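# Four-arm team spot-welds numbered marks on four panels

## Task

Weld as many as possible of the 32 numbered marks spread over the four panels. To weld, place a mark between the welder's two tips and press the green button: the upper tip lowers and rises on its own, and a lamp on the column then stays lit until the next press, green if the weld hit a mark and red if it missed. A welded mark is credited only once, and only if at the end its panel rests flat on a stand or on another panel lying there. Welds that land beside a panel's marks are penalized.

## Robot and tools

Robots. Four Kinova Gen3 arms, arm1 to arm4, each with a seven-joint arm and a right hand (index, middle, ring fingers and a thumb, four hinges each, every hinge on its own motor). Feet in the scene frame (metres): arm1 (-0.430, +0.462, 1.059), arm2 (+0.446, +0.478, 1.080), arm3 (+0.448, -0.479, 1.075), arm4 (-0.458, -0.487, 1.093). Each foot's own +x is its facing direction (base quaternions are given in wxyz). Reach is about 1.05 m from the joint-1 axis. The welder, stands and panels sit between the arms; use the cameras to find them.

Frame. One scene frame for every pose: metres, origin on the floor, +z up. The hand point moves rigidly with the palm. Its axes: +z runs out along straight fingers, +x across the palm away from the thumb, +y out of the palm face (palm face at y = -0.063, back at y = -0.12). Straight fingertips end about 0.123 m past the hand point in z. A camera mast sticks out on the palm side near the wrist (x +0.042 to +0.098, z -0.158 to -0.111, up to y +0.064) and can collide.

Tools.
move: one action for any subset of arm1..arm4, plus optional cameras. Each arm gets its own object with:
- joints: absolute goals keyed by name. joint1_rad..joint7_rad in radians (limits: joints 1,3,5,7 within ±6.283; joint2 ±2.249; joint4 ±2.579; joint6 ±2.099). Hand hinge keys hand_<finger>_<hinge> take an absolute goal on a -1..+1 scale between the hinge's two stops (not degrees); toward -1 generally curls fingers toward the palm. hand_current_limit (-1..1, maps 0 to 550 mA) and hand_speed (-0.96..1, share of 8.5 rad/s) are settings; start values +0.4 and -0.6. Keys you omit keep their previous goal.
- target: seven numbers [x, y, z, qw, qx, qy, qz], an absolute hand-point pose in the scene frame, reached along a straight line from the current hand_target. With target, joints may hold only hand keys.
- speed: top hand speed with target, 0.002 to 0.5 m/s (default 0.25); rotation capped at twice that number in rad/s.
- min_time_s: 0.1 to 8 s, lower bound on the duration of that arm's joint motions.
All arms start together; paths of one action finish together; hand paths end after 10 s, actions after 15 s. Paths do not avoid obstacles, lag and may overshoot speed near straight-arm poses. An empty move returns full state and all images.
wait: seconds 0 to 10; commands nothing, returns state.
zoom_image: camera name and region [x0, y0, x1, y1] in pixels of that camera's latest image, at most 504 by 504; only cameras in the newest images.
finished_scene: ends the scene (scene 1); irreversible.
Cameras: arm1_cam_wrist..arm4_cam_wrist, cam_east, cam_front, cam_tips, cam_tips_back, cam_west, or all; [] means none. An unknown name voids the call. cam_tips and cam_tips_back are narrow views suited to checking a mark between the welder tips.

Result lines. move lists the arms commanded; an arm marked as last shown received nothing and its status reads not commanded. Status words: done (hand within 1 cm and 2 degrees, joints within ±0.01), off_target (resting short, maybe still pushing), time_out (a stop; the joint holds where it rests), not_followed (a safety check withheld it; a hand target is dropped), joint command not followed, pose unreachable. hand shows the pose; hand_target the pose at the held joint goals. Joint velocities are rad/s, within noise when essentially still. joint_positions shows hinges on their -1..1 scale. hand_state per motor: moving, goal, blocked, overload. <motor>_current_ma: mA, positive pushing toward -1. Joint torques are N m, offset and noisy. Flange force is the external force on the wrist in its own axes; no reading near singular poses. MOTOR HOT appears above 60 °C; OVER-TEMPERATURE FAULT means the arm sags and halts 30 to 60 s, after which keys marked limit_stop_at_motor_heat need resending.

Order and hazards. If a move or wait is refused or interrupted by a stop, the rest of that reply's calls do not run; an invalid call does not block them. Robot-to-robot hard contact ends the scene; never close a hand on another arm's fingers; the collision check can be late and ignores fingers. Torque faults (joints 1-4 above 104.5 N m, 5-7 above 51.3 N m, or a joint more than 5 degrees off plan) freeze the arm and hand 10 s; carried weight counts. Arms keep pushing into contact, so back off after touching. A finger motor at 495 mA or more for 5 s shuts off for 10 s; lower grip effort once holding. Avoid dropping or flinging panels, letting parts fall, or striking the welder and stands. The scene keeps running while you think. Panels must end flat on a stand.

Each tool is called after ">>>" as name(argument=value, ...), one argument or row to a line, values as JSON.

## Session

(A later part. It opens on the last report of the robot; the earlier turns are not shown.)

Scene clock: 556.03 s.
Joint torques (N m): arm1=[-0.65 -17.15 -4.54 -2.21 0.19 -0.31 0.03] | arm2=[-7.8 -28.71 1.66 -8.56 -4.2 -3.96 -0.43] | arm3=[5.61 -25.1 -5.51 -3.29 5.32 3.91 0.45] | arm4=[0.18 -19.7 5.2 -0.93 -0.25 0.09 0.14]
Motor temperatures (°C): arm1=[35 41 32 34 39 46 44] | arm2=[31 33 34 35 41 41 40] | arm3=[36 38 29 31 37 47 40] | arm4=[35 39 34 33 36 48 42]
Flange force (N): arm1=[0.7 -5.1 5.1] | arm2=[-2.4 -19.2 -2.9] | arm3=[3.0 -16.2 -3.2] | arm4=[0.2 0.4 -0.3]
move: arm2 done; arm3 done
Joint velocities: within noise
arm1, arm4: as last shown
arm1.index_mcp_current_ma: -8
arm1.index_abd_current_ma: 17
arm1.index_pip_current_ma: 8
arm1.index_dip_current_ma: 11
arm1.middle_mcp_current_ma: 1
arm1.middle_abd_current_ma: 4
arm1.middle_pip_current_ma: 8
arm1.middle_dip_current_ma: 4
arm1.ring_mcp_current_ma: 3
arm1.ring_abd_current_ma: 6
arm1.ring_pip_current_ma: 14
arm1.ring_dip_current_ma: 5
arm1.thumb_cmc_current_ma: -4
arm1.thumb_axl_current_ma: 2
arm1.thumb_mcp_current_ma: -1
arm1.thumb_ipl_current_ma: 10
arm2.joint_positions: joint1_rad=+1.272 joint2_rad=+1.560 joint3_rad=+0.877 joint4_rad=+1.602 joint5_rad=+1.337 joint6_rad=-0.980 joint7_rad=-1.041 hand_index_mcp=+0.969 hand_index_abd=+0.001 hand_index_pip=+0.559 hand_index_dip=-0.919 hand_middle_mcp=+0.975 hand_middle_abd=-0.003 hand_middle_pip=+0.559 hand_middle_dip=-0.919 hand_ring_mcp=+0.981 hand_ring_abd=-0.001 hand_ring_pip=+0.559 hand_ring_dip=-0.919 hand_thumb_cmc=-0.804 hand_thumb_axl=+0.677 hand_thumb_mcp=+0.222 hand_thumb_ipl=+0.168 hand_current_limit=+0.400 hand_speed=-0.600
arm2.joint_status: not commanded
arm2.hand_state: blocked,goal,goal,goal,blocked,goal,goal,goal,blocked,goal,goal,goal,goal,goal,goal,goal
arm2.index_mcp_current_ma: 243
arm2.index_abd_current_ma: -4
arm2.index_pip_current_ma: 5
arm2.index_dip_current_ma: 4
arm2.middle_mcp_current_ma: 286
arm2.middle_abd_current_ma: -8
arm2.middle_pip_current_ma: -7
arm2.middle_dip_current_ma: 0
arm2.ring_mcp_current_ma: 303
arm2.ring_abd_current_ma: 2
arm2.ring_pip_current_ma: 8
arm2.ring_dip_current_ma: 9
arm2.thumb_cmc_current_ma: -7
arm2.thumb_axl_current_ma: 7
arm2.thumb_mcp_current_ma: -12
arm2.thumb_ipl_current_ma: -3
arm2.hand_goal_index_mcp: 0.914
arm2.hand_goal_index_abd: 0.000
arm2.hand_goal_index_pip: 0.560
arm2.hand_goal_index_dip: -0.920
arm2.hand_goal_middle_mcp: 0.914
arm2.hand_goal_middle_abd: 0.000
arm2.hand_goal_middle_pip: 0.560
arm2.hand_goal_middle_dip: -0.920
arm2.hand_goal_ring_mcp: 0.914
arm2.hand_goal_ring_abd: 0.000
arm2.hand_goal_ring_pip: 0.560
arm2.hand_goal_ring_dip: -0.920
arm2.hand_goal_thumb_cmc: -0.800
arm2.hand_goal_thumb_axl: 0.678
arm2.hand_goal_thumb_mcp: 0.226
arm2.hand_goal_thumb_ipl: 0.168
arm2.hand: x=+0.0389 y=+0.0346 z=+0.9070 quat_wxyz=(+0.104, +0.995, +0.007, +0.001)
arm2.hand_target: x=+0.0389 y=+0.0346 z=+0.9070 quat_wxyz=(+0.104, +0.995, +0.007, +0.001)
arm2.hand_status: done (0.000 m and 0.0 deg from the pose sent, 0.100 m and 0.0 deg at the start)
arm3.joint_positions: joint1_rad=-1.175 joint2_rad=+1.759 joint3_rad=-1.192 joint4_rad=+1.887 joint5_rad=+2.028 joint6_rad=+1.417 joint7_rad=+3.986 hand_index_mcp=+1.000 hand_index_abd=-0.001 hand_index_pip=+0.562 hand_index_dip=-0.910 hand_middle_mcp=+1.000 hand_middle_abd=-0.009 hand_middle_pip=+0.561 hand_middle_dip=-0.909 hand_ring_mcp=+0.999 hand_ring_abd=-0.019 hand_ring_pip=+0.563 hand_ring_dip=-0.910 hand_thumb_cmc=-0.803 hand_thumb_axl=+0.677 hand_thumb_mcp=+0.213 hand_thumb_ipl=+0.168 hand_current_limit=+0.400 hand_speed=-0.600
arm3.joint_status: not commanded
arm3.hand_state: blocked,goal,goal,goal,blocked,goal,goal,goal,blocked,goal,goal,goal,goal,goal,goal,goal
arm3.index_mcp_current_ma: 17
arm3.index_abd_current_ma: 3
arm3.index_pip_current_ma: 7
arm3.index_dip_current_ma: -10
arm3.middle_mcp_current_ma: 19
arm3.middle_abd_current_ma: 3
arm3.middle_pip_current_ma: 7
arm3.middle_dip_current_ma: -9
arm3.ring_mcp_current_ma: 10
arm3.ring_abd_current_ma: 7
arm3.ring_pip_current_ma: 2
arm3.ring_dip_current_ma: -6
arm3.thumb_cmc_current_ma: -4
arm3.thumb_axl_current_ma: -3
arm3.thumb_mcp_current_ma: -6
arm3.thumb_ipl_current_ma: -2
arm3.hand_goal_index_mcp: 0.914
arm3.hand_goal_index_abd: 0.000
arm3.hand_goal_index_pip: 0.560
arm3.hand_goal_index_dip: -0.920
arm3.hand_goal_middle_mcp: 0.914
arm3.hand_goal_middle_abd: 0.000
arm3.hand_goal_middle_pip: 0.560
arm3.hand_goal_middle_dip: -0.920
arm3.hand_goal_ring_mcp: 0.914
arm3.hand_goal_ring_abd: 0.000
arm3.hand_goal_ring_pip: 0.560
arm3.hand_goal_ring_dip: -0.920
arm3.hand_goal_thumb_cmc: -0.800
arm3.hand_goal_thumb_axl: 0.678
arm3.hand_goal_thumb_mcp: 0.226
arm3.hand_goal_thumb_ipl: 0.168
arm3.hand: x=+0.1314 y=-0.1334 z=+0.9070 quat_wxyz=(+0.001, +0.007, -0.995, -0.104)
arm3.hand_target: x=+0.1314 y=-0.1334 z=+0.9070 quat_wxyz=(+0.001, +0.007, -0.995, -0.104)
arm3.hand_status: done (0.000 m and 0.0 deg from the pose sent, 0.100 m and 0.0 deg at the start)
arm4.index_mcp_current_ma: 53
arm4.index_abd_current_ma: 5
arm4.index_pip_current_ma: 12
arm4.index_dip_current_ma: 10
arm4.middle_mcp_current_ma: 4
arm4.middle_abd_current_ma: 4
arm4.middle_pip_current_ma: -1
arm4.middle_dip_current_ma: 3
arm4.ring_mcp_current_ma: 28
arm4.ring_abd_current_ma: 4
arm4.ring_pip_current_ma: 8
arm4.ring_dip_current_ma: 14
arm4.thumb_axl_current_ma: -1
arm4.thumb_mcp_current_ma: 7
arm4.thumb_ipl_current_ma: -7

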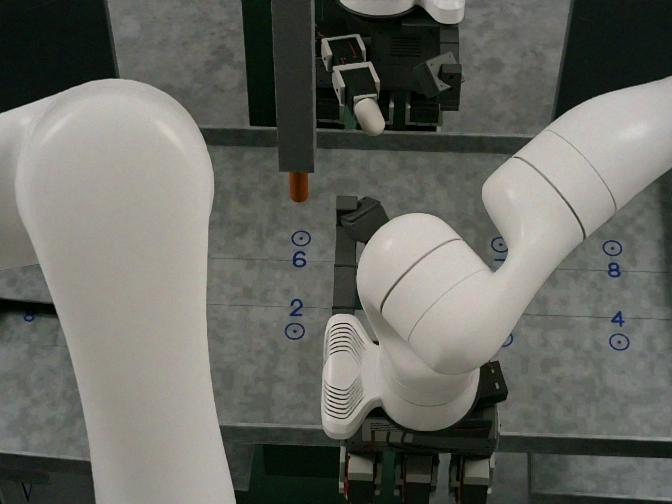

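>>> move(
  arm2={"target": [0.0384, 0.0346, 0.8993, 0.1045, 0.9945, 0.0069, 0.0007], "speed": 0.04},
  arm3={"target": [0.1309, -0.1334, 0.8993, -0.0007, -0.0069, 0.9945, 0.1045], "speed": 0.04},
  arm4={"target": [0.023, -0.503, 0.86, 0, 0, 1, 0], "speed": 0.06},
)

>>> wait(
  seconds=2.5,
  cameras=["cam_front"],
)

>>> zoom_image(
  camera="cam_front",
  region=[300, 20, 400, 110],
)

>>> zoom_image(
  camera="cam_front",
  region=[200, 180, 500, 380],
)

Scene clock: 557.60 s.
Joint torques (N m): arm1=[-0.62 -17.19 -4.57 -2.22 0.18 -0.35 0.04] | arm2=[-7.42 -27.85 1.39 -8.67 -4.13 -3.75 -0.48] | arm3=[5.44 -24.83 -5.34 -3.32 5.15 3.8 0.46] | arm4=[0.24 -18.32 4.37 -0.77 -0.26 0.1 0.05]
Motor temperatures (°C): arm1=[35 41 32 34 39 46 44] | arm2=[31 33 34 35 41 41 40] | arm3=[36 38 29 31 37 47 40] | arm4=[35 39 34 33 36 48 42]
Flange force (N): arm1=[0.8 -5.1 5.3] | arm2=[-1.1 -18.9 -5.4] | arm3=[2.5 -15.9 -3.9] | arm4=[0.5 0.4 -3.7]
move: arm2 done; arm3 done; arm4 done
Joint velocities: within noise
arm1: as last shown
arm1.index_abd_current_ma: 12
arm1.index_pip_current_ma: 12
arm1.index_dip_current_ma: 5
arm1.middle_mcp_current_ma: 3
arm1.middle_pip_current_ma: -3
arm1.middle_dip_current_ma: 5
arm1.ring_mcp_current_ma: 0
arm1.ring_pip_current_ma: 5
arm1.ring_dip_current_ma: 9
arm1.thumb_cmc_current_ma: 1
arm1.thumb_axl_current_ma: 4
arm1.thumb_mcp_current_ma: 2
arm1.thumb_ipl_current_ma: 0
arm2.joint_positions: joint1_rad=+1.276 joint2_rad=+1.574 joint3_rad=+0.871 joint4_rad=+1.590 joint5_rad=+1.327 joint6_rad=-0.975 joint7_rad=-1.039 hand_index_mcp=+0.969 hand_index_abd=+0.001 hand_index_pip=+0.559 hand_index_dip=-0.919 hand_middle_mcp=+0.975 hand_middle_abd=-0.002 hand_middle_pip=+0.559 hand_middle_dip=-0.919 hand_ring_mcp=+0.981 hand_ring_abd=+0.001 hand_ring_pip=+0.559 hand_ring_dip=-0.919 hand_thumb_cmc=-0.804 hand_thumb_axl=+0.677 hand_thumb_mcp=+0.222 hand_thumb_ipl=+0.168 hand_current_limit=+0.400 hand_speed=-0.600
arm2.joint_status: not commanded
arm2.hand_state: blocked,goal,goal,goal,blocked,goal,goal,goal,blocked,goal,goal,goal,goal,goal,goal,goal
arm2.index_mcp_current_ma: 245
arm2.index_abd_current_ma: -7
arm2.index_pip_current_ma: 5
arm2.index_dip_current_ma: 1
arm2.middle_mcp_current_ma: 281
arm2.middle_abd_current_ma: -11
arm2.middle_pip_current_ma: -9
arm2.middle_dip_current_ma: -1
arm2.ring_mcp_current_ma: 307
arm2.ring_abd_current_ma: 4
arm2.ring_pip_current_ma: 4
arm2.ring_dip_current_ma: 6
arm2.thumb_cmc_current_ma: -15
arm2.thumb_axl_current_ma: 11
arm2.thumb_mcp_current_ma: -11
arm2.thumb_ipl_current_ma: -2
arm2.hand_goal_index_mcp: 0.914
arm2.hand_goal_index_abd: 0.000
arm2.hand_goal_index_pip: 0.560
arm2.hand_goal_index_dip: -0.920
arm2.hand_goal_middle_mcp: 0.914
arm2.hand_goal_middle_abd: 0.000
arm2.hand_goal_middle_pip: 0.560
arm2.hand_goal_middle_dip: -0.920
arm2.hand_goal_ring_mcp: 0.914
arm2.hand_goal_ring_abd: 0.000
arm2.hand_goal_ring_pip: 0.560
arm2.hand_goal_ring_dip: -0.920
arm2.hand_goal_thumb_cmc: -0.800
arm2.hand_goal_thumb_axl: 0.678
arm2.hand_goal_thumb_mcp: 0.226
arm2.hand_goal_thumb_ipl: 0.168
arm2.hand: x=+0.0384 y=+0.0346 z=+0.8993 quat_wxyz=(+0.105, +0.995, +0.007, +0.001)
arm2.hand_target: x=+0.0384 y=+0.0346 z=+0.8993 quat_wxyz=(+0.105, +0.995, +0.007, +0.001)
arm2.hand_status: done (0.000 m and 0.0 deg from the pose sent, 0.008 m and 0.0 deg at the start)
arm3.joint_positions: joint1_rad=-1.176 joint2_rad=+1.772 joint3_rad=-1.182 joint4_rad=+1.875 joint5_rad=+2.042 joint6_rad=+1.409 joint7_rad=+3.988 hand_index_mcp=+1.000 hand_index_abd=-0.001 hand_index_pip=+0.562 hand_index_dip=-0.910 hand_middle_mcp=+1.000 hand_middle_abd=-0.009 hand_middle_pip=+0.561 hand_middle_dip=-0.909 hand_ring_mcp=+0.999 hand_ring_abd=-0.019 hand_ring_pip=+0.563 hand_ring_dip=-0.910 hand_thumb_cmc=-0.803 hand_thumb_axl=+0.677 hand_thumb_mcp=+0.213 hand_thumb_ipl=+0.168 hand_current_limit=+0.400 hand_speed=-0.600
arm3.joint_status: not commanded
arm3.hand_state: blocked,goal,goal,goal,blocked,goal,goal,goal,blocked,goal,goal,goal,goal,goal,goal,goal
arm3.index_mcp_current_ma: 11
arm3.index_abd_current_ma: 11
arm3.index_pip_current_ma: 9
arm3.index_dip_current_ma: -6
arm3.middle_mcp_current_ma: 22
arm3.middle_abd_current_ma: -2
arm3.middle_pip_current_ma: 5
arm3.middle_dip_current_ma: -7
arm3.ring_mcp_current_ma: 5
arm3.ring_abd_current_ma: 4
arm3.ring_pip_current_ma: 3
arm3.ring_dip_current_ma: -3
arm3.thumb_cmc_current_ma: 1
arm3.thumb_axl_current_ma: -8
arm3.thumb_mcp_current_ma: -3
arm3.thumb_ipl_current_ma: -6
arm3.hand_goal_index_mcp: 0.914
arm3.hand_goal_index_abd: 0.000
arm3.hand_goal_index_pip: 0.560
arm3.hand_goal_index_dip: -0.920
arm3.hand_goal_middle_mcp: 0.914
arm3.hand_goal_middle_abd: 0.000
arm3.hand_goal_middle_pip: 0.560
arm3.hand_goal_middle_dip: -0.920
arm3.hand_goal_ring_mcp: 0.914
arm3.hand_goal_ring_abd: 0.000
arm3.hand_goal_ring_pip: 0.560
arm3.hand_goal_ring_dip: -0.920
arm3.hand_goal_thumb_cmc: -0.800
arm3.hand_goal_thumb_axl: 0.678
arm3.hand_goal_thumb_mcp: 0.226
arm3.hand_goal_thumb_ipl: 0.168
arm3.hand: x=+0.1309 y=-0.1334 z=+0.8993 quat_wxyz=(+0.001, +0.007, -0.994, -0.105)
arm3.hand_target: x=+0.1309 y=-0.1334 z=+0.8993 quat_wxyz=(+0.001, +0.007, -0.994, -0.105)
arm3.hand_status: done (0.000 m and 0.0 deg from the pose sent, 0.008 m and 0.0 deg at the start)
arm4.joint_positions: joint1_rad=+2.197 joint2_rad=+1.536 joint3_rad=+0.707 joint4_rad=+1.623 joint5_rad=-1.580 joint6_rad=+0.709 joint7_rad=+2.899 hand_index_mcp=+0.145 hand_index_abd=-0.008 hand_index_pip=-0.488 hand_index_dip=+0.004 hand_middle_mcp=+0.752 hand_middle_abd=-0.002 hand_middle_pip=+0.577 hand_middle_dip=+0.704 hand_ring_mcp=+0.142 hand_ring_abd=-0.007 hand_ring_pip=-0.488 hand_ring_dip=+0.005 hand_thumb_cmc=-0.567 hand_thumb_axl=+0.677 hand_thumb_mcp=+0.219 hand_thumb_ipl=+0.168 hand_current_limit=+0.400 hand_speed=-0.600
arm4.joint_status: not commanded
arm4.hand_state: blocked,goal,goal,goal,goal,goal,goal,goal,blocked,goal,goal,goal,goal,goal,goal,goal
arm4.index_mcp_current_ma: 34
arm4.index_abd_current_ma: -3
arm4.index_pip_current_ma: -3
arm4.index_dip_current_ma: 8
arm4.middle_mcp_current_ma: -5
arm4.middle_abd_current_ma: -10
arm4.middle_pip_current_ma: -5
arm4.middle_dip_current_ma: 7
arm4.ring_mcp_current_ma: 42
arm4.ring_abd_current_ma: 14
arm4.ring_pip_current_ma: -6
arm4.ring_dip_current_ma: 17
arm4.thumb_cmc_current_ma: -1
arm4.thumb_axl_current_ma: -10
arm4.thumb_mcp_current_ma: 1
arm4.thumb_ipl_current_ma: 0
arm4.hand_goal_index_mcp: 0.100
arm4.hand_goal_index_abd: 0.000
arm4.hand_goal_index_pip: -0.500
arm4.hand_goal_index_dip: 0.000
arm4.hand_goal_middle_mcp: 0.754
arm4.hand_goal_middle_abd: 0.000
arm4.hand_goal_middle_pip: 0.576
arm4.hand_goal_middle_dip: 0.696
arm4.hand_goal_ring_mcp: 0.100
arm4.hand_goal_ring_abd: 0.000
arm4.hand_goal_ring_pip: -0.500
arm4.hand_goal_ring_dip: 0.000
arm4.hand_goal_thumb_cmc: -0.570
arm4.hand_goal_thumb_axl: 0.678
arm4.hand_goal_thumb_mcp: 0.226
arm4.hand_goal_thumb_ipl: 0.168
arm4.hand: x=+0.0230 y=-0.5030 z=+0.8600 quat_wxyz=(+0.000, +0.000, +1.000, +0.000)
arm4.hand_target: x=+0.0230 y=-0.5030 z=+0.8600 quat_wxyz=(+0.000, +0.000, +1.000, +0.000)
arm4.hand_status: done (0.000 m and 0.0 deg from the pose sent, 0.020 m and 0.0 deg at the start)
pictures: none

Scene clock: 560.10 s.
Joint torques (N m): arm1=[-0.63 -17.19 -4.54 -2.19 0.18 -0.34 -0.01] | arm2=[-7.49 -28.6 1.7 -8.38 -4.15 -3.81 -0.5] | arm3=[5.61 -25.1 -5.41 -3.18 5.18 3.92 0.43] | arm4=[0.23 -18.23 4.45 -0.92 -0.28 0.03 0.07]
Motor temperatures (°C): arm1=[35 41 32 34 39 46 44] | arm2=[31 33 34 35 41 41 40] | arm3=[36 38 29 31 37 47 40] | arm4=[35 39 34 33 36 48 42]
Flange force (N): arm1=[0.7 -5.2 5.3] | arm2=[-2.2 -18.8 -3.2] | arm3=[3.2 -16.0 -3.0] | arm4=[0.9 0.5 -4.2]
Joint velocities: within noise
arm1.joint_positions: joint1_rad=+0.406 joint2_rad=+0.911 joint3_rad=-0.553 joint4_rad=+2.248 joint5_rad=+2.208 joint6_rad=+0.213 joint7_rad=+5.047 hand_index_mcp=+0.997 hand_index_abd=-0.011 hand_index_pip=+0.585 hand_index_dip=+0.711 hand_middle_mcp=+0.995 hand_middle_abd=-0.010 hand_middle_pip=+0.585 hand_middle_dip=+0.714 hand_ring_mcp=+0.995 hand_ring_abd=-0.015 hand_ring_pip=+0.590 hand_ring_dip=+0.703 hand_thumb_cmc=-0.573 hand_thumb_axl=+0.677 hand_thumb_mcp=+0.212 hand_thumb_ipl=+0.168 hand_current_limit=+0.400 hand_speed=-0.600
arm1.joint_status: not commanded
arm1.hand_state: goal,goal,goal,goal,goal,goal,goal,goal,goal,goal,goal,goal,goal,goal,goal,goal
arm1.index_mcp_current_ma: -8
arm1.index_abd_current_ma: 8
arm1.index_pip_current_ma: 9
arm1.index_dip_current_ma: 3
arm1.middle_mcp_current_ma: 12
arm1.middle_abd_current_ma: 3
arm1.middle_pip_current_ma: 1
arm1.middle_dip_current_ma: 2
arm1.ring_mcp_current_ma: 8
arm1.ring_abd_current_ma: 4
arm1.ring_pip_current_ma: 7
arm1.ring_dip_current_ma: 4
arm1.thumb_cmc_current_ma: 1
arm1.thumb_axl_current_ma: -2
arm1.thumb_mcp_current_ma: -2
arm1.thumb_ipl_current_ma: -4
arm1.hand_goal_index_mcp: 1.000
arm1.hand_goal_index_abd: 0.000
arm1.hand_goal_index_pip: 0.578
arm1.hand_goal_index_dip: 0.696
arm1.hand_goal_middle_mcp: 1.000
arm1.hand_goal_middle_abd: 0.000
arm1.hand_goal_middle_pip: 0.578
arm1.hand_goal_middle_dip: 0.696
arm1.hand_goal_ring_mcp: 1.000
arm1.hand_goal_ring_abd: 0.000
arm1.hand_goal_ring_pip: 0.578
arm1.hand_goal_ring_dip: 0.696
arm1.hand_goal_thumb_cmc: -0.570
arm1.hand_goal_thumb_axl: 0.678
arm1.hand_goal_thumb_mcp: 0.226
arm1.hand_goal_thumb_ipl: 0.168
arm1.hand: x=-0.7200 y=+0.1000 z=+1.0500 quat_wxyz=(-0.156, -0.988, +0.000, +0.000)
arm1.hand_target: x=-0.7200 y=+0.1000 z=+1.0500 quat_wxyz=(-0.156, -0.988, +0.000, +0.000)
arm1.hand_status: not commanded
arm2.joint_positions: joint1_rad=+1.276 joint2_rad=+1.574 joint3_rad=+0.871 joint4_rad=+1.590 joint5_rad=+1.327 joint6_rad=-0.975 joint7_rad=-1.039 hand_index_mcp=+0.969 hand_index_abd=+0.000 hand_index_pip=+0.559 hand_index_dip=-0.919 hand_middle_mcp=+0.975 hand_middle_abd=-0.001 hand_middle_pip=+0.559 hand_middle_dip=-0.919 hand_ring_mcp=+0.981 hand_ring_abd=+0.003 hand_ring_pip=+0.559 hand_ring_dip=-0.919 hand_thumb_cmc=-0.804 hand_thumb_axl=+0.677 hand_thumb_mcp=+0.223 hand_thumb_ipl=+0.168 hand_current_limit=+0.400 hand_speed=-0.600
arm2.joint_status: not commanded
arm2.hand_state: blocked,goal,goal,goal,blocked,goal,goal,goal,blocked,goal,goal,goal,goal,goal,goal,goal
arm2.index_mcp_current_ma: 242
arm2.index_abd_current_ma: -4
arm2.index_pip_current_ma: 1
arm2.index_dip_current_ma: 3
arm2.middle_mcp_current_ma: 285
arm2.middle_abd_current_ma: -3
arm2.middle_pip_current_ma: -8
arm2.middle_dip_current_ma: 5
arm2.ring_mcp_current_ma: 301
arm2.ring_abd_current_ma: 9
arm2.ring_pip_current_ma: 10
arm2.ring_dip_current_ma: 7
arm2.thumb_cmc_current_ma: -8
arm2.thumb_axl_current_ma: 13
arm2.thumb_mcp_current_ma: -13
arm2.thumb_ipl_current_ma: -7
arm2.hand_goal_index_mcp: 0.914
arm2.hand_goal_index_abd: 0.000
arm2.hand_goal_index_pip: 0.560
arm2.hand_goal_index_dip: -0.920
arm2.hand_goal_middle_mcp: 0.914
arm2.hand_goal_middle_abd: 0.000
arm2.hand_goal_middle_pip: 0.560
arm2.hand_goal_middle_dip: -0.920
arm2.hand_goal_ring_mcp: 0.914
arm2.hand_goal_ring_abd: 0.000
arm2.hand_goal_ring_pip: 0.560
arm2.hand_goal_ring_dip: -0.920
arm2.hand_goal_thumb_cmc: -0.800
arm2.hand_goal_thumb_axl: 0.678
arm2.hand_goal_thumb_mcp: 0.226
arm2.hand_goal_thumb_ipl: 0.168
arm2.hand: x=+0.0384 y=+0.0346 z=+0.8993 quat_wxyz=(+0.105, +0.994, +0.007, +0.001)
arm2.hand_target: x=+0.0384 y=+0.0346 z=+0.8993 quat_wxyz=(+0.105, +0.994, +0.007, +0.001)
arm2.hand_status: done (0.000 m and 0.0 deg from the pose sent, 0.008 m and 0.0 deg at the start)
arm3.joint_positions: joint1_rad=-1.176 joint2_rad=+1.772 joint3_rad=-1.182 joint4_rad=+1.875 joint5_rad=+2.042 joint6_rad=+1.409 joint7_rad=+3.988 hand_index_mcp=+1.000 hand_index_abd=-0.001 hand_index_pip=+0.562 hand_index_dip=-0.910 hand_middle_mcp=+1.000 hand_middle_abd=-0.011 hand_middle_pip=+0.561 hand_middle_dip=-0.909 hand_ring_mcp=+0.999 hand_ring_abd=-0.019 hand_ring_pip=+0.563 hand_ring_dip=-0.910 hand_thumb_cmc=-0.803 hand_thumb_axl=+0.677 hand_thumb_mcp=+0.213 hand_thumb_ipl=+0.168 hand_current_limit=+0.400 hand_speed=-0.600
arm3.joint_status: not commanded
arm3.hand_state: blocked,goal,goal,goal,blocked,goal,goal,goal,blocked,goal,goal,goal,goal,goal,goal,goal
arm3.index_mcp_current_ma: 21
arm3.index_abd_current_ma: 5
arm3.index_pip_current_ma: 11
arm3.index_dip_current_ma: -12
arm3.middle_mcp_current_ma: 16
arm3.middle_abd_current_ma: -2
arm3.middle_pip_current_ma: 4
arm3.middle_dip_current_ma: -8
arm3.ring_mcp_current_ma: 9
arm3.ring_abd_current_ma: 9
arm3.ring_pip_current_ma: 16
arm3.ring_dip_current_ma: -5
arm3.thumb_cmc_current_ma: 0
arm3.thumb_axl_current_ma: 5
arm3.thumb_mcp_current_ma: 1
arm3.thumb_ipl_current_ma: -11
arm3.hand_goal_index_mcp: 0.914
arm3.hand_goal_index_abd: 0.000
arm3.hand_goal_index_pip: 0.560
arm3.hand_goal_index_dip: -0.920
arm3.hand_goal_middle_mcp: 0.914
arm3.hand_goal_middle_abd: 0.000
arm3.hand_goal_middle_pip: 0.560
arm3.hand_goal_middle_dip: -0.920
arm3.hand_goal_ring_mcp: 0.914
arm3.hand_goal_ring_abd: 0.000
arm3.hand_goal_ring_pip: 0.560
arm3.hand_goal_ring_dip: -0.920
arm3.hand_goal_thumb_cmc: -0.800
arm3.hand_goal_thumb_axl: 0.678
arm3.hand_goal_thumb_mcp: 0.226
arm3.hand_goal_thumb_ipl: 0.168
arm3.hand: x=+0.1309 y=-0.1334 z=+0.8993 quat_wxyz=(+0.001, +0.007, -0.994, -0.105)
arm3.hand_target: x=+0.1309 y=-0.1334 z=+0.8993 quat_wxyz=(+0.001, +0.007, -0.994, -0.105)
arm3.hand_status: done (0.000 m and 0.0 deg from the pose sent, 0.008 m and 0.0 deg at the start)
arm4.joint_positions: joint1_rad=+2.197 joint2_rad=+1.536 joint3_rad=+0.707 joint4_rad=+1.623 joint5_rad=-1.580 joint6_rad=+0.709 joint7_rad=+2.899 hand_index_mcp=+0.145 hand_index_abd=-0.008 hand_index_pip=-0.488 hand_index_dip=+0.004 hand_middle_mcp=+0.752 hand_middle_abd=-0.002 hand_middle_pip=+0.577 hand_middle_dip=+0.704 hand_ring_mcp=+0.142 hand_ring_abd=-0.007 hand_ring_pip=-0.488 hand_ring_dip=+0.005 hand_thumb_cmc=-0.567 hand_thumb_axl=+0.677 hand_thumb_mcp=+0.219 hand_thumb_ipl=+0.168 hand_current_limit=+0.400 hand_speed=-0.600
arm4.joint_status: not commanded
arm4.hand_state: blocked,goal,goal,goal,goal,goal,goal,goal,blocked,goal,goal,goal,goal,goal,goal,goal
arm4.index_mcp_current_ma: 45
arm4.index_abd_current_ma: -6
arm4.index_pip_current_ma: 9
arm4.index_dip_current_ma: 5
arm4.middle_mcp_current_ma: -12
arm4.middle_abd_current_ma: -15
arm4.middle_pip_current_ma: -7
arm4.middle_dip_current_ma: 12
arm4.ring_mcp_current_ma: 31
arm4.ring_abd_current_ma: 9
arm4.ring_pip_current_ma: 2
arm4.ring_dip_current_ma: 6
arm4.thumb_cmc_current_ma: 18
arm4.thumb_axl_current_ma: -6
arm4.thumb_mcp_current_ma: -5
arm4.thumb_ipl_current_ma: -4
arm4.hand_goal_index_mcp: 0.100
arm4.hand_goal_index_abd: 0.000
arm4.hand_goal_index_pip: -0.500
arm4.hand_goal_index_dip: 0.000
arm4.hand_goal_middle_mcp: 0.754
arm4.hand_goal_middle_abd: 0.000
arm4.hand_goal_middle_pip: 0.576
arm4.hand_goal_middle_dip: 0.696
arm4.hand_goal_ring_mcp: 0.100
arm4.hand_goal_ring_abd: 0.000
arm4.hand_goal_ring_pip: -0.500
arm4.hand_goal_ring_dip: 0.000
arm4.hand_goal_thumb_cmc: -0.570
arm4.hand_goal_thumb_axl: 0.678
arm4.hand_goal_thumb_mcp: 0.226
arm4.hand_goal_thumb_ipl: 0.168
arm4.hand: x=+0.0230 y=-0.5030 z=+0.8600 quat_wxyz=(+0.000, +0.000, +1.000, +0.000)
arm4.hand_target: x=+0.0230 y=-0.5030 z=+0.8600 quat_wxyz=(+0.000, +0.000, +1.000, +0.000)
arm4.hand_status: done (0.000 m and 0.0 deg from the pose sent, 0.020 m and 0.0 deg at the start)
wait: 2.50 s; at rest by 0.27 s

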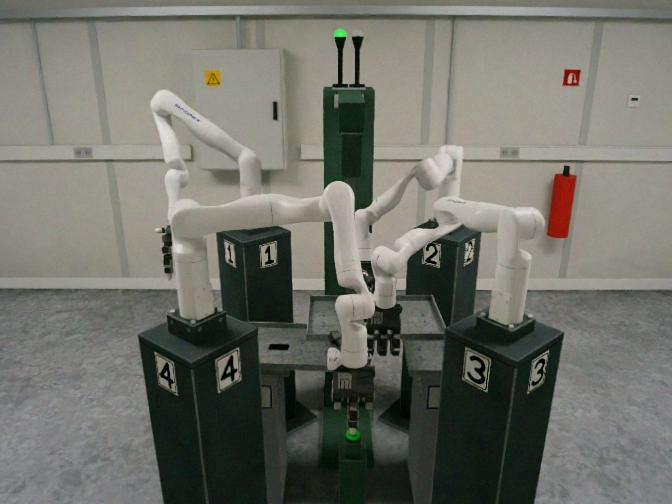

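Scaled by 5.040.

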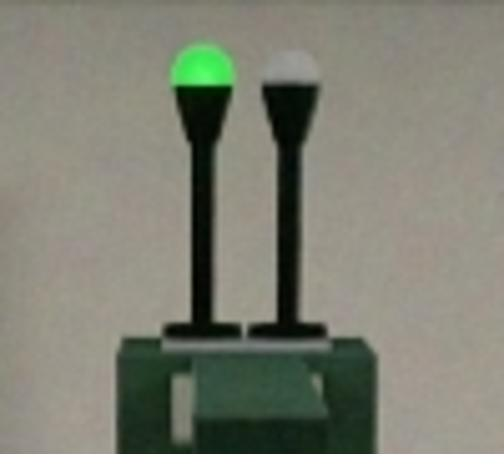

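Scaled by 1.680.

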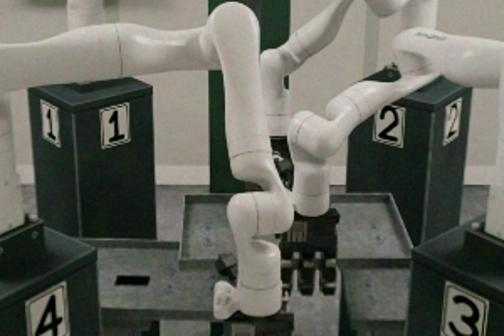

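>>> move(
  arm2={"target": [0.0389, 0.0843, 0.924, 0.1045, 0.9945, 0.0069, 0.0007], "speed": 0.1},
  arm3={"target": [0.1314, -0.0837, 0.924, -0.0007, -0.0069, 0.9945, 0.1045], "speed": 0.1},
  arm4={"target": [0.023, -0.503, 0.88, 0, 0, 1, 0], "speed": 0.1},
)

>>> move(
  arm2={"target": [-0.1411, 0.0843, 0.924, 0.1045, 0.9945, 0.0069, 0.0007], "speed": 0.14},
  arm3={"target": [-0.0486, -0.0837, 0.924, -0.0007, -0.0069, 0.9945, 0.1045], "speed": 0.14},
)

>>> move(
  arm2={"target": [-0.1411, 0.032, 0.907, 0.1045, 0.9945, 0.0069, 0.0007], "speed": 0.1},
  arm3={"target": [-0.0486, -0.136, 0.907, -0.0007, -0.0069, 0.9945, 0.1045], "speed": 0.1},
  cameras=["cam_tips"],
)

>>> zoom_image(
  camera="cam_tips",
  region=[220, 150, 460, 350],
)

Scene clock: 563.00 s.
Joint torques (N m): arm1=[-0.69 -17.17 -4.55 -2.18 0.16 -0.33 0.01] | arm2=[-8.34 -27.43 0.6 -7.87 -3.79 -5.07 -0.4] | arm3=[5.45 -26.32 -6.4 -4.45 6.09 2.97 0.65] | arm4=[0.24 -19.68 5.16 -0.99 -0.28 0.09 0.08]
Motor temperatures (°C): arm1=[35 41 32 34 39 46 44] | arm2=[31 33 34 35 41 42 40] | arm3=[36 38 29 31 37 47 40] | arm4=[35 39 34 33 36 48 42]
Flange force (N): arm1=[0.7 -5.3 5.3] | arm2=[-2.8 -20.4 -3.6] | arm3=[1.9 -17.0 -3.3] | arm4=[0.6 0.5 -0.5]
move: arm2 done; arm3 done; arm4 done
Joint velocities: within noise
arm1: as last shown
arm1.index_abd_current_ma: 11
arm1.index_pip_current_ma: 11
arm1.index_dip_current_ma: 4
arm1.middle_mcp_current_ma: -2
arm1.middle_abd_current_ma: -3
arm1.middle_pip_current_ma: 6
arm1.ring_mcp_current_ma: -3
arm1.ring_abd_current_ma: 12
arm1.ring_dip_current_ma: 12
arm1.thumb_axl_current_ma: -3
arm1.thumb_mcp_current_ma: 2
arm1.thumb_ipl_current_ma: 2
arm2.joint_positions: joint1_rad=+1.319 joint2_rad=+1.529 joint3_rad=+0.892 joint4_rad=+1.728 joint5_rad=+1.306 joint6_rad=-1.026 joint7_rad=-0.881 hand_index_mcp=+0.970 hand_index_abd=+0.000 hand_index_pip=+0.559 hand_index_dip=-0.919 hand_middle_mcp=+0.975 hand_middle_abd=-0.002 hand_middle_pip=+0.559 hand_middle_dip=-0.919 hand_ring_mcp=+0.980 hand_ring_abd=+0.002 hand_ring_pip=+0.559 hand_ring_dip=-0.919 hand_thumb_cmc=-0.804 hand_thumb_axl=+0.677 hand_thumb_mcp=+0.222 hand_thumb_ipl=+0.168 hand_current_limit=+0.400 hand_speed=-0.600
arm2.joint_status: not commanded
arm2.hand_state: blocked,goal,goal,goal,blocked,goal,goal,goal,blocked,goal,goal,goal,goal,goal,goal,goal
arm2.index_mcp_current_ma: 244
arm2.index_abd_current_ma: -6
arm2.index_pip_current_ma: 8
arm2.index_dip_current_ma: 3
arm2.middle_mcp_current_ma: 283
arm2.middle_abd_current_ma: -5
arm2.middle_pip_current_ma: -5
arm2.middle_dip_current_ma: 3
arm2.ring_mcp_current_ma: 303
arm2.ring_abd_current_ma: 12
arm2.ring_pip_current_ma: 5
arm2.ring_dip_current_ma: 3
arm2.thumb_cmc_current_ma: -6
arm2.thumb_axl_current_ma: 7
arm2.thumb_mcp_current_ma: -16
arm2.thumb_ipl_current_ma: -6
arm2.hand_goal_index_mcp: 0.914
arm2.hand_goal_index_abd: 0.000
arm2.hand_goal_index_pip: 0.560
arm2.hand_goal_index_dip: -0.920
arm2.hand_goal_middle_mcp: 0.914
arm2.hand_goal_middle_abd: 0.000
arm2.hand_goal_middle_pip: 0.560
arm2.hand_goal_middle_dip: -0.920
arm2.hand_goal_ring_mcp: 0.914
arm2.hand_goal_ring_abd: 0.000
arm2.hand_goal_ring_pip: 0.560
arm2.hand_goal_ring_dip: -0.920
arm2.hand_goal_thumb_cmc: -0.800
arm2.hand_goal_thumb_axl: 0.678
arm2.hand_goal_thumb_mcp: 0.226
arm2.hand_goal_thumb_ipl: 0.168
arm2.hand: x=+0.0389 y=+0.0843 z=+0.9240 quat_wxyz=(+0.105, +0.994, +0.007, +0.001)
arm2.hand_target: x=+0.0389 y=+0.0843 z=+0.9240 quat_wxyz=(+0.105, +0.995, +0.007, +0.001)
arm2.hand_status: done (0.000 m and 0.0 deg from the pose sent, 0.055 m and 0.0 deg at the start)
arm3.joint_positions: joint1_rad=-1.107 joint2_rad=+1.703 joint3_rad=-1.209 joint4_rad=+1.820 joint5_rad=+1.968 joint6_rad=+1.372 joint7_rad=+4.132 hand_index_mcp=+1.000 hand_index_abd=-0.001 hand_index_pip=+0.562 hand_index_dip=-0.910 hand_middle_mcp=+1.000 hand_middle_abd=-0.011 hand_middle_pip=+0.561 hand_middle_dip=-0.909 hand_ring_mcp=+0.999 hand_ring_abd=-0.019 hand_ring_pip=+0.563 hand_ring_dip=-0.910 hand_thumb_cmc=-0.803 hand_thumb_axl=+0.677 hand_thumb_mcp=+0.213 hand_thumb_ipl=+0.168 hand_current_limit=+0.400 hand_speed=-0.600
arm3.joint_status: not commanded
arm3.hand_state: blocked,goal,goal,goal,blocked,goal,goal,goal,blocked,goal,goal,goal,goal,goal,goal,goal
arm3.index_mcp_current_ma: 17
arm3.index_abd_current_ma: 6
arm3.index_pip_current_ma: 14
arm3.index_dip_current_ma: -13
arm3.middle_mcp_current_ma: 20
arm3.middle_abd_current_ma: -2
arm3.middle_pip_current_ma: 16
arm3.middle_dip_current_ma: -11
arm3.ring_mcp_current_ma: 12
arm3.ring_abd_current_ma: 4
arm3.ring_pip_current_ma: 6
arm3.ring_dip_current_ma: -2
arm3.thumb_cmc_current_ma: -5
arm3.thumb_axl_current_ma: -1
arm3.thumb_mcp_current_ma: -3
arm3.thumb_ipl_current_ma: -9
arm3.hand_goal_index_mcp: 0.914
arm3.hand_goal_index_abd: 0.000
arm3.hand_goal_index_pip: 0.560
arm3.hand_goal_index_dip: -0.920
arm3.hand_goal_middle_mcp: 0.914
arm3.hand_goal_middle_abd: 0.000
arm3.hand_goal_middle_pip: 0.560
arm3.hand_goal_middle_dip: -0.920
arm3.hand_goal_ring_mcp: 0.914
arm3.hand_goal_ring_abd: 0.000
arm3.hand_goal_ring_pip: 0.560
arm3.hand_goal_ring_dip: -0.920
arm3.hand_goal_thumb_cmc: -0.800
arm3.hand_goal_thumb_axl: 0.678
arm3.hand_goal_thumb_mcp: 0.226
arm3.hand_goal_thumb_ipl: 0.168
arm3.hand: x=+0.1314 y=-0.0837 z=+0.9240 quat_wxyz=(+0.001, +0.007, -0.994, -0.105)
arm3.hand_target: x=+0.1314 y=-0.0837 z=+0.9240 quat_wxyz=(+0.001, +0.007, -0.995, -0.105)
arm3.hand_status: done (0.000 m and 0.0 deg from the pose sent, 0.056 m and 0.0 deg at the start)
arm4.joint_positions: joint1_rad=+2.189 joint2_rad=+1.496 joint3_rad=+0.725 joint4_rad=+1.655 joint5_rad=-1.555 joint6_rad=+0.725 joint7_rad=+2.893 hand_index_mcp=+0.145 hand_index_abd=-0.010 hand_index_pip=-0.488 hand_index_dip=+0.004 hand_middle_mcp=+0.752 hand_middle_abd=+0.001 hand_middle_pip=+0.578 hand_middle_dip=+0.701 hand_ring_mcp=+0.142 hand_ring_abd=-0.009 hand_ring_pip=-0.488 hand_ring_dip=+0.005 hand_thumb_cmc=-0.570 hand_thumb_axl=+0.677 hand_thumb_mcp=+0.219 hand_thumb_ipl=+0.168 hand_current_limit=+0.400 hand_speed=-0.600
arm4.joint_status: not commanded
arm4.hand_state: blocked,goal,goal,goal,goal,goal,goal,goal,blocked,goal,goal,goal,goal,goal,goal,goal
arm4.index_mcp_current_ma: 33
arm4.index_abd_current_ma: 16
arm4.index_pip_current_ma: 16
arm4.index_dip_current_ma: 5
arm4.middle_mcp_current_ma: -8
arm4.middle_abd_current_ma: 12
arm4.middle_pip_current_ma: -15
arm4.middle_dip_current_ma: -9
arm4.ring_mcp_current_ma: 30
arm4.ring_abd_current_ma: 3
arm4.ring_pip_current_ma: -26
arm4.ring_dip_current_ma: 14
arm4.thumb_cmc_current_ma: 11
arm4.thumb_axl_current_ma: 12
arm4.thumb_mcp_current_ma: 10
arm4.thumb_ipl_current_ma: -5
arm4.hand_goal_index_mcp: 0.100
arm4.hand_goal_index_abd: 0.000
arm4.hand_goal_index_pip: -0.500
arm4.hand_goal_index_dip: 0.000
arm4.hand_goal_middle_mcp: 0.754
arm4.hand_goal_middle_abd: 0.000
arm4.hand_goal_middle_pip: 0.576
arm4.hand_goal_middle_dip: 0.696
arm4.hand_goal_ring_mcp: 0.100
arm4.hand_goal_ring_abd: 0.000
arm4.hand_goal_ring_pip: -0.500
arm4.hand_goal_ring_dip: 0.000
arm4.hand_goal_thumb_cmc: -0.570
arm4.hand_goal_thumb_axl: 0.678
arm4.hand_goal_thumb_mcp: 0.226
arm4.hand_goal_thumb_ipl: 0.168
arm4.hand: x=+0.0230 y=-0.5030 z=+0.8800 quat_wxyz=(+0.000, +0.000, +1.000, +0.000)
arm4.hand_target: x=+0.0230 y=-0.5030 z=+0.8800 quat_wxyz=(+0.000, +0.000, +1.000, +0.000)
arm4.hand_status: done (0.000 m and 0.0 deg from the pose sent, 0.020 m and 0.0 deg at the start)
pictures: none

Scene clock: 564.97 s.
Joint torques (N m): arm1=[-0.69 -17.17 -4.56 -2.22 0.21 -0.33 0.04] | arm2=[-10.63 -30.43 -0.39 -9.3 -5.3 -2.65 -0.59] | arm3=[8.92 -29.79 -3.39 -5.32 6.07 1.51 0.4] | arm4=[0.25 -19.7 5.23 -1.01 -0.3 0.09 0.06]
Motor temperatures (°C): arm1=[35 41 32 34 39 46 44] | arm2=[31 34 34 35 41 42 40] | arm3=[36 38 29 31 37 47 40] | arm4=[35 39 34 33 36 48 42]
Flange force (N): arm1=[0.8 -5.2 5.1] | arm2=[-0.8 -19.0 -3.1] | arm3=[4.4 -16.0 -2.2] | arm4=[0.8 0.5 -0.4]
move: arm2 done; arm3 done
Joint velocities: within noise
arm1, arm4: as last shown
arm1.index_mcp_current_ma: -6
arm1.index_abd_current_ma: 7
arm1.index_pip_current_ma: 7
arm1.index_dip_current_ma: 5
arm1.middle_mcp_current_ma: 1
arm1.middle_abd_current_ma: -2
arm1.middle_pip_current_ma: 0
arm1.middle_dip_current_ma: 10
arm1.ring_mcp_current_ma: 10
arm1.ring_pip_current_ma: 16
arm1.thumb_cmc_current_ma: -2
arm1.thumb_axl_current_ma: 1
arm1.thumb_mcp_current_ma: 3
arm1.thumb_ipl_current_ma: 3
arm2.joint_positions: joint1_rad=+1.661 joint2_rad=+1.645 joint3_rad=+1.031 joint4_rad=+1.049 joint5_rad=+1.570 joint6_rad=-1.131 joint7_rad=-1.275 hand_index_mcp=+0.963 hand_index_abd=+0.000 hand_index_pip=+0.559 hand_index_dip=-0.919 hand_middle_mcp=+0.968 hand_middle_abd=-0.002 hand_middle_pip=+0.559 hand_middle_dip=-0.919 hand_ring_mcp=+0.971 hand_ring_abd=+0.003 hand_ring_pip=+0.559 hand_ring_dip=-0.919 hand_thumb_cmc=-0.804 hand_thumb_axl=+0.677 hand_thumb_mcp=+0.222 hand_thumb_ipl=+0.168 hand_current_limit=+0.400 hand_speed=-0.600
arm2.joint_status: not commanded
arm2.hand_state: blocked,goal,goal,goal,blocked,goal,goal,goal,blocked,goal,goal,goal,goal,goal,goal,goal
arm2.index_mcp_current_ma: 213
arm2.index_abd_current_ma: -6
arm2.index_pip_current_ma: 6
arm2.index_dip_current_ma: 2
arm2.middle_mcp_current_ma: 247
arm2.middle_abd_current_ma: -5
arm2.middle_pip_current_ma: -11
arm2.middle_dip_current_ma: 2
arm2.ring_mcp_current_ma: 255
arm2.ring_abd_current_ma: 10
arm2.ring_pip_current_ma: 9
arm2.ring_dip_current_ma: 6
arm2.thumb_cmc_current_ma: -11
arm2.thumb_axl_current_ma: 8
arm2.thumb_mcp_current_ma: -12
arm2.thumb_ipl_current_ma: -4
arm2.hand_goal_index_mcp: 0.914
arm2.hand_goal_index_abd: 0.000
arm2.hand_goal_index_pip: 0.560
arm2.hand_goal_index_dip: -0.920
arm2.hand_goal_middle_mcp: 0.914
arm2.hand_goal_middle_abd: 0.000
arm2.hand_goal_middle_pip: 0.560
arm2.hand_goal_middle_dip: -0.920
arm2.hand_goal_ring_mcp: 0.914
arm2.hand_goal_ring_abd: 0.000
arm2.hand_goal_ring_pip: 0.560
arm2.hand_goal_ring_dip: -0.920
arm2.hand_goal_thumb_cmc: -0.800
arm2.hand_goal_thumb_axl: 0.678
arm2.hand_goal_thumb_mcp: 0.226
arm2.hand_goal_thumb_ipl: 0.168
arm2.hand: x=-0.1411 y=+0.0843 z=+0.9240 quat_wxyz=(+0.104, +0.995, +0.007, +0.001)
arm2.hand_target: x=-0.1411 y=+0.0843 z=+0.9240 quat_wxyz=(+0.104, +0.995, +0.007, +0.001)
arm2.hand_status: done (0.000 m and 0.0 deg from the pose sent, 0.180 m and 0.0 deg at the start)
arm3.joint_positions: joint1_rad=-1.494 joint2_rad=+1.727 joint3_rad=-1.322 joint4_rad=+1.225 joint5_rad=+1.829 joint6_rad=+1.358 joint7_rad=+4.367 hand_index_mcp=+1.000 hand_index_abd=-0.003 hand_index_pip=+0.562 hand_index_dip=-0.910 hand_middle_mcp=+0.998 hand_middle_abd=-0.011 hand_middle_pip=+0.561 hand_middle_dip=-0.909 hand_ring_mcp=+0.994 hand_ring_abd=-0.019 hand_ring_pip=+0.563 hand_ring_dip=-0.910 hand_thumb_cmc=-0.803 hand_thumb_axl=+0.677 hand_thumb_mcp=+0.213 hand_thumb_ipl=+0.168 hand_current_limit=+0.400 hand_speed=-0.600
arm3.joint_status: not commanded
arm3.hand_state: blocked,goal,goal,goal,blocked,goal,goal,goal,blocked,goal,goal,goal,goal,goal,goal,goal
arm3.index_mcp_current_ma: 15
arm3.index_abd_current_ma: 2
arm3.index_pip_current_ma: 9
arm3.index_dip_current_ma: -13
arm3.middle_mcp_current_ma: 12
arm3.middle_abd_current_ma: -2
arm3.middle_pip_current_ma: 10
arm3.middle_dip_current_ma: -11
arm3.ring_mcp_current_ma: 8
arm3.ring_abd_current_ma: 3
arm3.ring_pip_current_ma: 4
arm3.ring_dip_current_ma: 0
arm3.thumb_cmc_current_ma: -2
arm3.thumb_axl_current_ma: -1
arm3.thumb_mcp_current_ma: -7
arm3.thumb_ipl_current_ma: -6
arm3.hand_goal_index_mcp: 0.914
arm3.hand_goal_index_abd: 0.000
arm3.hand_goal_index_pip: 0.560
arm3.hand_goal_index_dip: -0.920
arm3.hand_goal_middle_mcp: 0.914
arm3.hand_goal_middle_abd: 0.000
arm3.hand_goal_middle_pip: 0.560
arm3.hand_goal_middle_dip: -0.920
arm3.hand_goal_ring_mcp: 0.914
arm3.hand_goal_ring_abd: 0.000
arm3.hand_goal_ring_pip: 0.560
arm3.hand_goal_ring_dip: -0.920
arm3.hand_goal_thumb_cmc: -0.800
arm3.hand_goal_thumb_axl: 0.678
arm3.hand_goal_thumb_mcp: 0.226
arm3.hand_goal_thumb_ipl: 0.168
arm3.hand: x=-0.0486 y=-0.0837 z=+0.9240 quat_wxyz=(+0.001, +0.007, -0.995, -0.104)
arm3.hand_target: x=-0.0486 y=-0.0837 z=+0.9240 quat_wxyz=(+0.001, +0.007, -0.994, -0.105)
arm3.hand_status: done (0.000 m and 0.0 deg from the pose sent, 0.180 m and 0.0 deg at the start)
arm4.index_mcp_current_ma: 47
arm4.index_abd_current_ma: 11
arm4.index_pip_current_ma: 5
arm4.index_dip_current_ma: 3
arm4.middle_mcp_current_ma: -12
arm4.middle_abd_current_ma: -4
arm4.middle_pip_current_ma: -16
arm4.middle_dip_current_ma: -6
arm4.ring_mcp_current_ma: 38
arm4.ring_abd_current_ma: 11
arm4.ring_pip_current_ma: 5
arm4.ring_dip_current_ma: 7
arm4.thumb_cmc_current_ma: 10
arm4.thumb_axl_current_ma: -13
arm4.thumb_mcp_current_ma: -14
arm4.thumb_ipl_current_ma: 5
pictures: none

Scene clock: 566.10 s.
Joint torques (N m): arm1=[-0.65 -17.13 -4.58 -2.2 0.19 -0.35 0.06] | arm2=[-10.44 -31.82 -0.46 -9.89 -5.56 -1.5 -0.58] | arm3=[9.09 -28.87 -3.01 -4.84 5.8 2.52 0.45] | arm4=[0.22 -19.75 5.27 -0.97 -0.24 0.08 0.03]
Motor temperatures (°C): arm1=[35 41 32 34 39 46 44] | arm2=[31 34 34 35 41 42 40] | arm3=[36 38 29 31 37 47 40] | arm4=[35 39 34 33 36 48 42]
Flange force (N): arm1=[0.7 -5.0 5.1] | arm2=[-0.8 -18.7 -2.9] | arm3=[4.8 -16.7 -2.2] | arm4=[0.9 0.4 -0.2]
move: arm2 done; arm3 done
Joint velocities: within noise
arm1, arm4: as last shown
arm1.index_mcp_current_ma: -17
arm1.index_abd_current_ma: 5
arm1.index_pip_current_ma: 10
arm1.index_dip_current_ma: 7
arm1.middle_mcp_current_ma: 4
arm1.middle_abd_current_ma: 3
arm1.middle_pip_current_ma: -3
arm1.middle_dip_current_ma: 11
arm1.ring_mcp_current_ma: 0
arm1.ring_abd_current_ma: 6
arm1.ring_dip_current_ma: 6
arm1.thumb_axl_current_ma: -4
arm1.thumb_mcp_current_ma: 9
arm2.joint_positions: joint1_rad=+1.641 joint2_rad=+1.697 joint3_rad=+1.044 joint4_rad=+0.888 joint5_rad=+1.590 joint6_rad=-1.113 joint7_rad=-1.444 hand_index_mcp=+0.958 hand_index_abd=+0.001 hand_index_pip=+0.559 hand_index_dip=-0.919 hand_middle_mcp=+0.964 hand_middle_abd=-0.001 hand_middle_pip=+0.559 hand_middle_dip=-0.919 hand_ring_mcp=+0.969 hand_ring_abd=+0.003 hand_ring_pip=+0.559 hand_ring_dip=-0.919 hand_thumb_cmc=-0.804 hand_thumb_axl=+0.677 hand_thumb_mcp=+0.223 hand_thumb_ipl=+0.168 hand_current_limit=+0.400 hand_speed=-0.600
arm2.joint_status: not commanded
arm2.hand_state: blocked,goal,goal,goal,blocked,goal,goal,goal,blocked,goal,goal,goal,goal,goal,goal,goal
arm2.index_mcp_current_ma: 192
arm2.index_abd_current_ma: -2
arm2.index_pip_current_ma: 3
arm2.index_dip_current_ma: 5
arm2.middle_mcp_current_ma: 234
arm2.middle_abd_current_ma: -7
arm2.middle_pip_current_ma: -14
arm2.middle_dip_current_ma: 3
arm2.ring_mcp_current_ma: 246
arm2.ring_abd_current_ma: 9
arm2.ring_pip_current_ma: 2
arm2.ring_dip_current_ma: 5
arm2.thumb_cmc_current_ma: -8
arm2.thumb_axl_current_ma: 9
arm2.thumb_mcp_current_ma: -13
arm2.thumb_ipl_current_ma: -5
arm2.hand_goal_index_mcp: 0.914
arm2.hand_goal_index_abd: 0.000
arm2.hand_goal_index_pip: 0.560
arm2.hand_goal_index_dip: -0.920
arm2.hand_goal_middle_mcp: 0.914
arm2.hand_goal_middle_abd: 0.000
arm2.hand_goal_middle_pip: 0.560
arm2.hand_goal_middle_dip: -0.920
arm2.hand_goal_ring_mcp: 0.914
arm2.hand_goal_ring_abd: 0.000
arm2.hand_goal_ring_pip: 0.560
arm2.hand_goal_ring_dip: -0.920
arm2.hand_goal_thumb_cmc: -0.800
arm2.hand_goal_thumb_axl: 0.678
arm2.hand_goal_thumb_mcp: 0.226
arm2.hand_goal_thumb_ipl: 0.168
arm2.hand: x=-0.1411 y=+0.0320 z=+0.9070 quat_wxyz=(+0.104, +0.995, +0.007, +0.001)
arm2.hand_target: x=-0.1411 y=+0.0320 z=+0.9070 quat_wxyz=(+0.105, +0.995, +0.007, +0.001)
arm2.hand_status: done (0.000 m and 0.0 deg from the pose sent, 0.055 m and 0.0 deg at the start)
arm3.joint_positions: joint1_rad=-1.548 joint2_rad=+1.757 joint3_rad=-1.310 joint4_rad=+1.296 joint5_rad=+1.866 joint6_rad=+1.369 joint7_rad=+4.233 hand_index_mcp=+1.000 hand_index_abd=-0.003 hand_index_pip=+0.562 hand_index_dip=-0.910 hand_middle_mcp=+0.999 hand_middle_abd=-0.011 hand_middle_pip=+0.561 hand_middle_dip=-0.909 hand_ring_mcp=+0.997 hand_ring_abd=-0.019 hand_ring_pip=+0.563 hand_ring_dip=-0.910 hand_thumb_cmc=-0.803 hand_thumb_axl=+0.677 hand_thumb_mcp=+0.213 hand_thumb_ipl=+0.168 hand_current_limit=+0.400 hand_speed=-0.600
arm3.joint_status: not commanded
arm3.hand_state: blocked,goal,goal,goal,blocked,goal,goal,goal,blocked,goal,goal,goal,goal,goal,goal,goal
arm3.index_mcp_current_ma: 13
arm3.index_abd_current_ma: 1
arm3.index_pip_current_ma: 8
arm3.index_dip_current_ma: -10
arm3.middle_mcp_current_ma: 17
arm3.middle_abd_current_ma: 0
arm3.middle_pip_current_ma: 4
arm3.middle_dip_current_ma: -12
arm3.ring_mcp_current_ma: 9
arm3.ring_abd_current_ma: 5
arm3.ring_pip_current_ma: 6
arm3.ring_dip_current_ma: 1
arm3.thumb_cmc_current_ma: 0
arm3.thumb_axl_current_ma: 0
arm3.thumb_mcp_current_ma: -5
arm3.thumb_ipl_current_ma: -7
arm3.hand_goal_index_mcp: 0.914
arm3.hand_goal_index_abd: 0.000
arm3.hand_goal_index_pip: 0.560
arm3.hand_goal_index_dip: -0.920
arm3.hand_goal_middle_mcp: 0.914
arm3.hand_goal_middle_abd: 0.000
arm3.hand_goal_middle_pip: 0.560
arm3.hand_goal_middle_dip: -0.920
arm3.hand_goal_ring_mcp: 0.914
arm3.hand_goal_ring_abd: 0.000
arm3.hand_goal_ring_pip: 0.560
arm3.hand_goal_ring_dip: -0.920
arm3.hand_goal_thumb_cmc: -0.800
arm3.hand_goal_thumb_axl: 0.678
arm3.hand_goal_thumb_mcp: 0.226
arm3.hand_goal_thumb_ipl: 0.168
arm3.hand: x=-0.0486 y=-0.1360 z=+0.9070 quat_wxyz=(+0.001, +0.007, -0.995, -0.104)
arm3.hand_target: x=-0.0486 y=-0.1360 z=+0.9070 quat_wxyz=(+0.001, +0.007, -0.995, -0.104)
arm3.hand_status: done (0.000 m and 0.0 deg from the pose sent, 0.055 m and 0.0 deg at the start)
arm4.index_mcp_current_ma: 36
arm4.index_abd_current_ma: -8
arm4.index_pip_current_ma: 15
arm4.index_dip_current_ma: 4
arm4.middle_mcp_current_ma: 9
arm4.middle_abd_current_ma: 6
arm4.middle_pip_current_ma: 6
arm4.middle_dip_current_ma: -9
arm4.ring_mcp_current_ma: 45
arm4.ring_abd_current_ma: 2
arm4.ring_pip_current_ma: 3
arm4.ring_dip_current_ma: 6
arm4.thumb_cmc_current_ma: 11
arm4.thumb_axl_current_ma: 20
arm4.thumb_mcp_current_ma: -5
arm4.thumb_ipl_current_ma: -3

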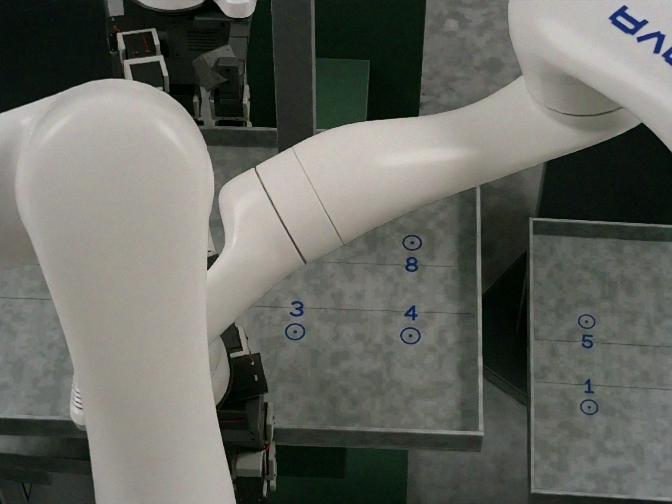

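Scaled by 2.100.

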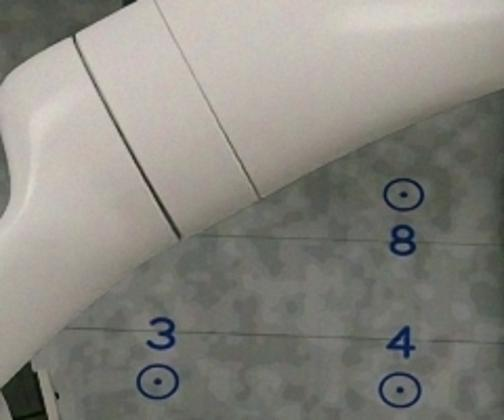

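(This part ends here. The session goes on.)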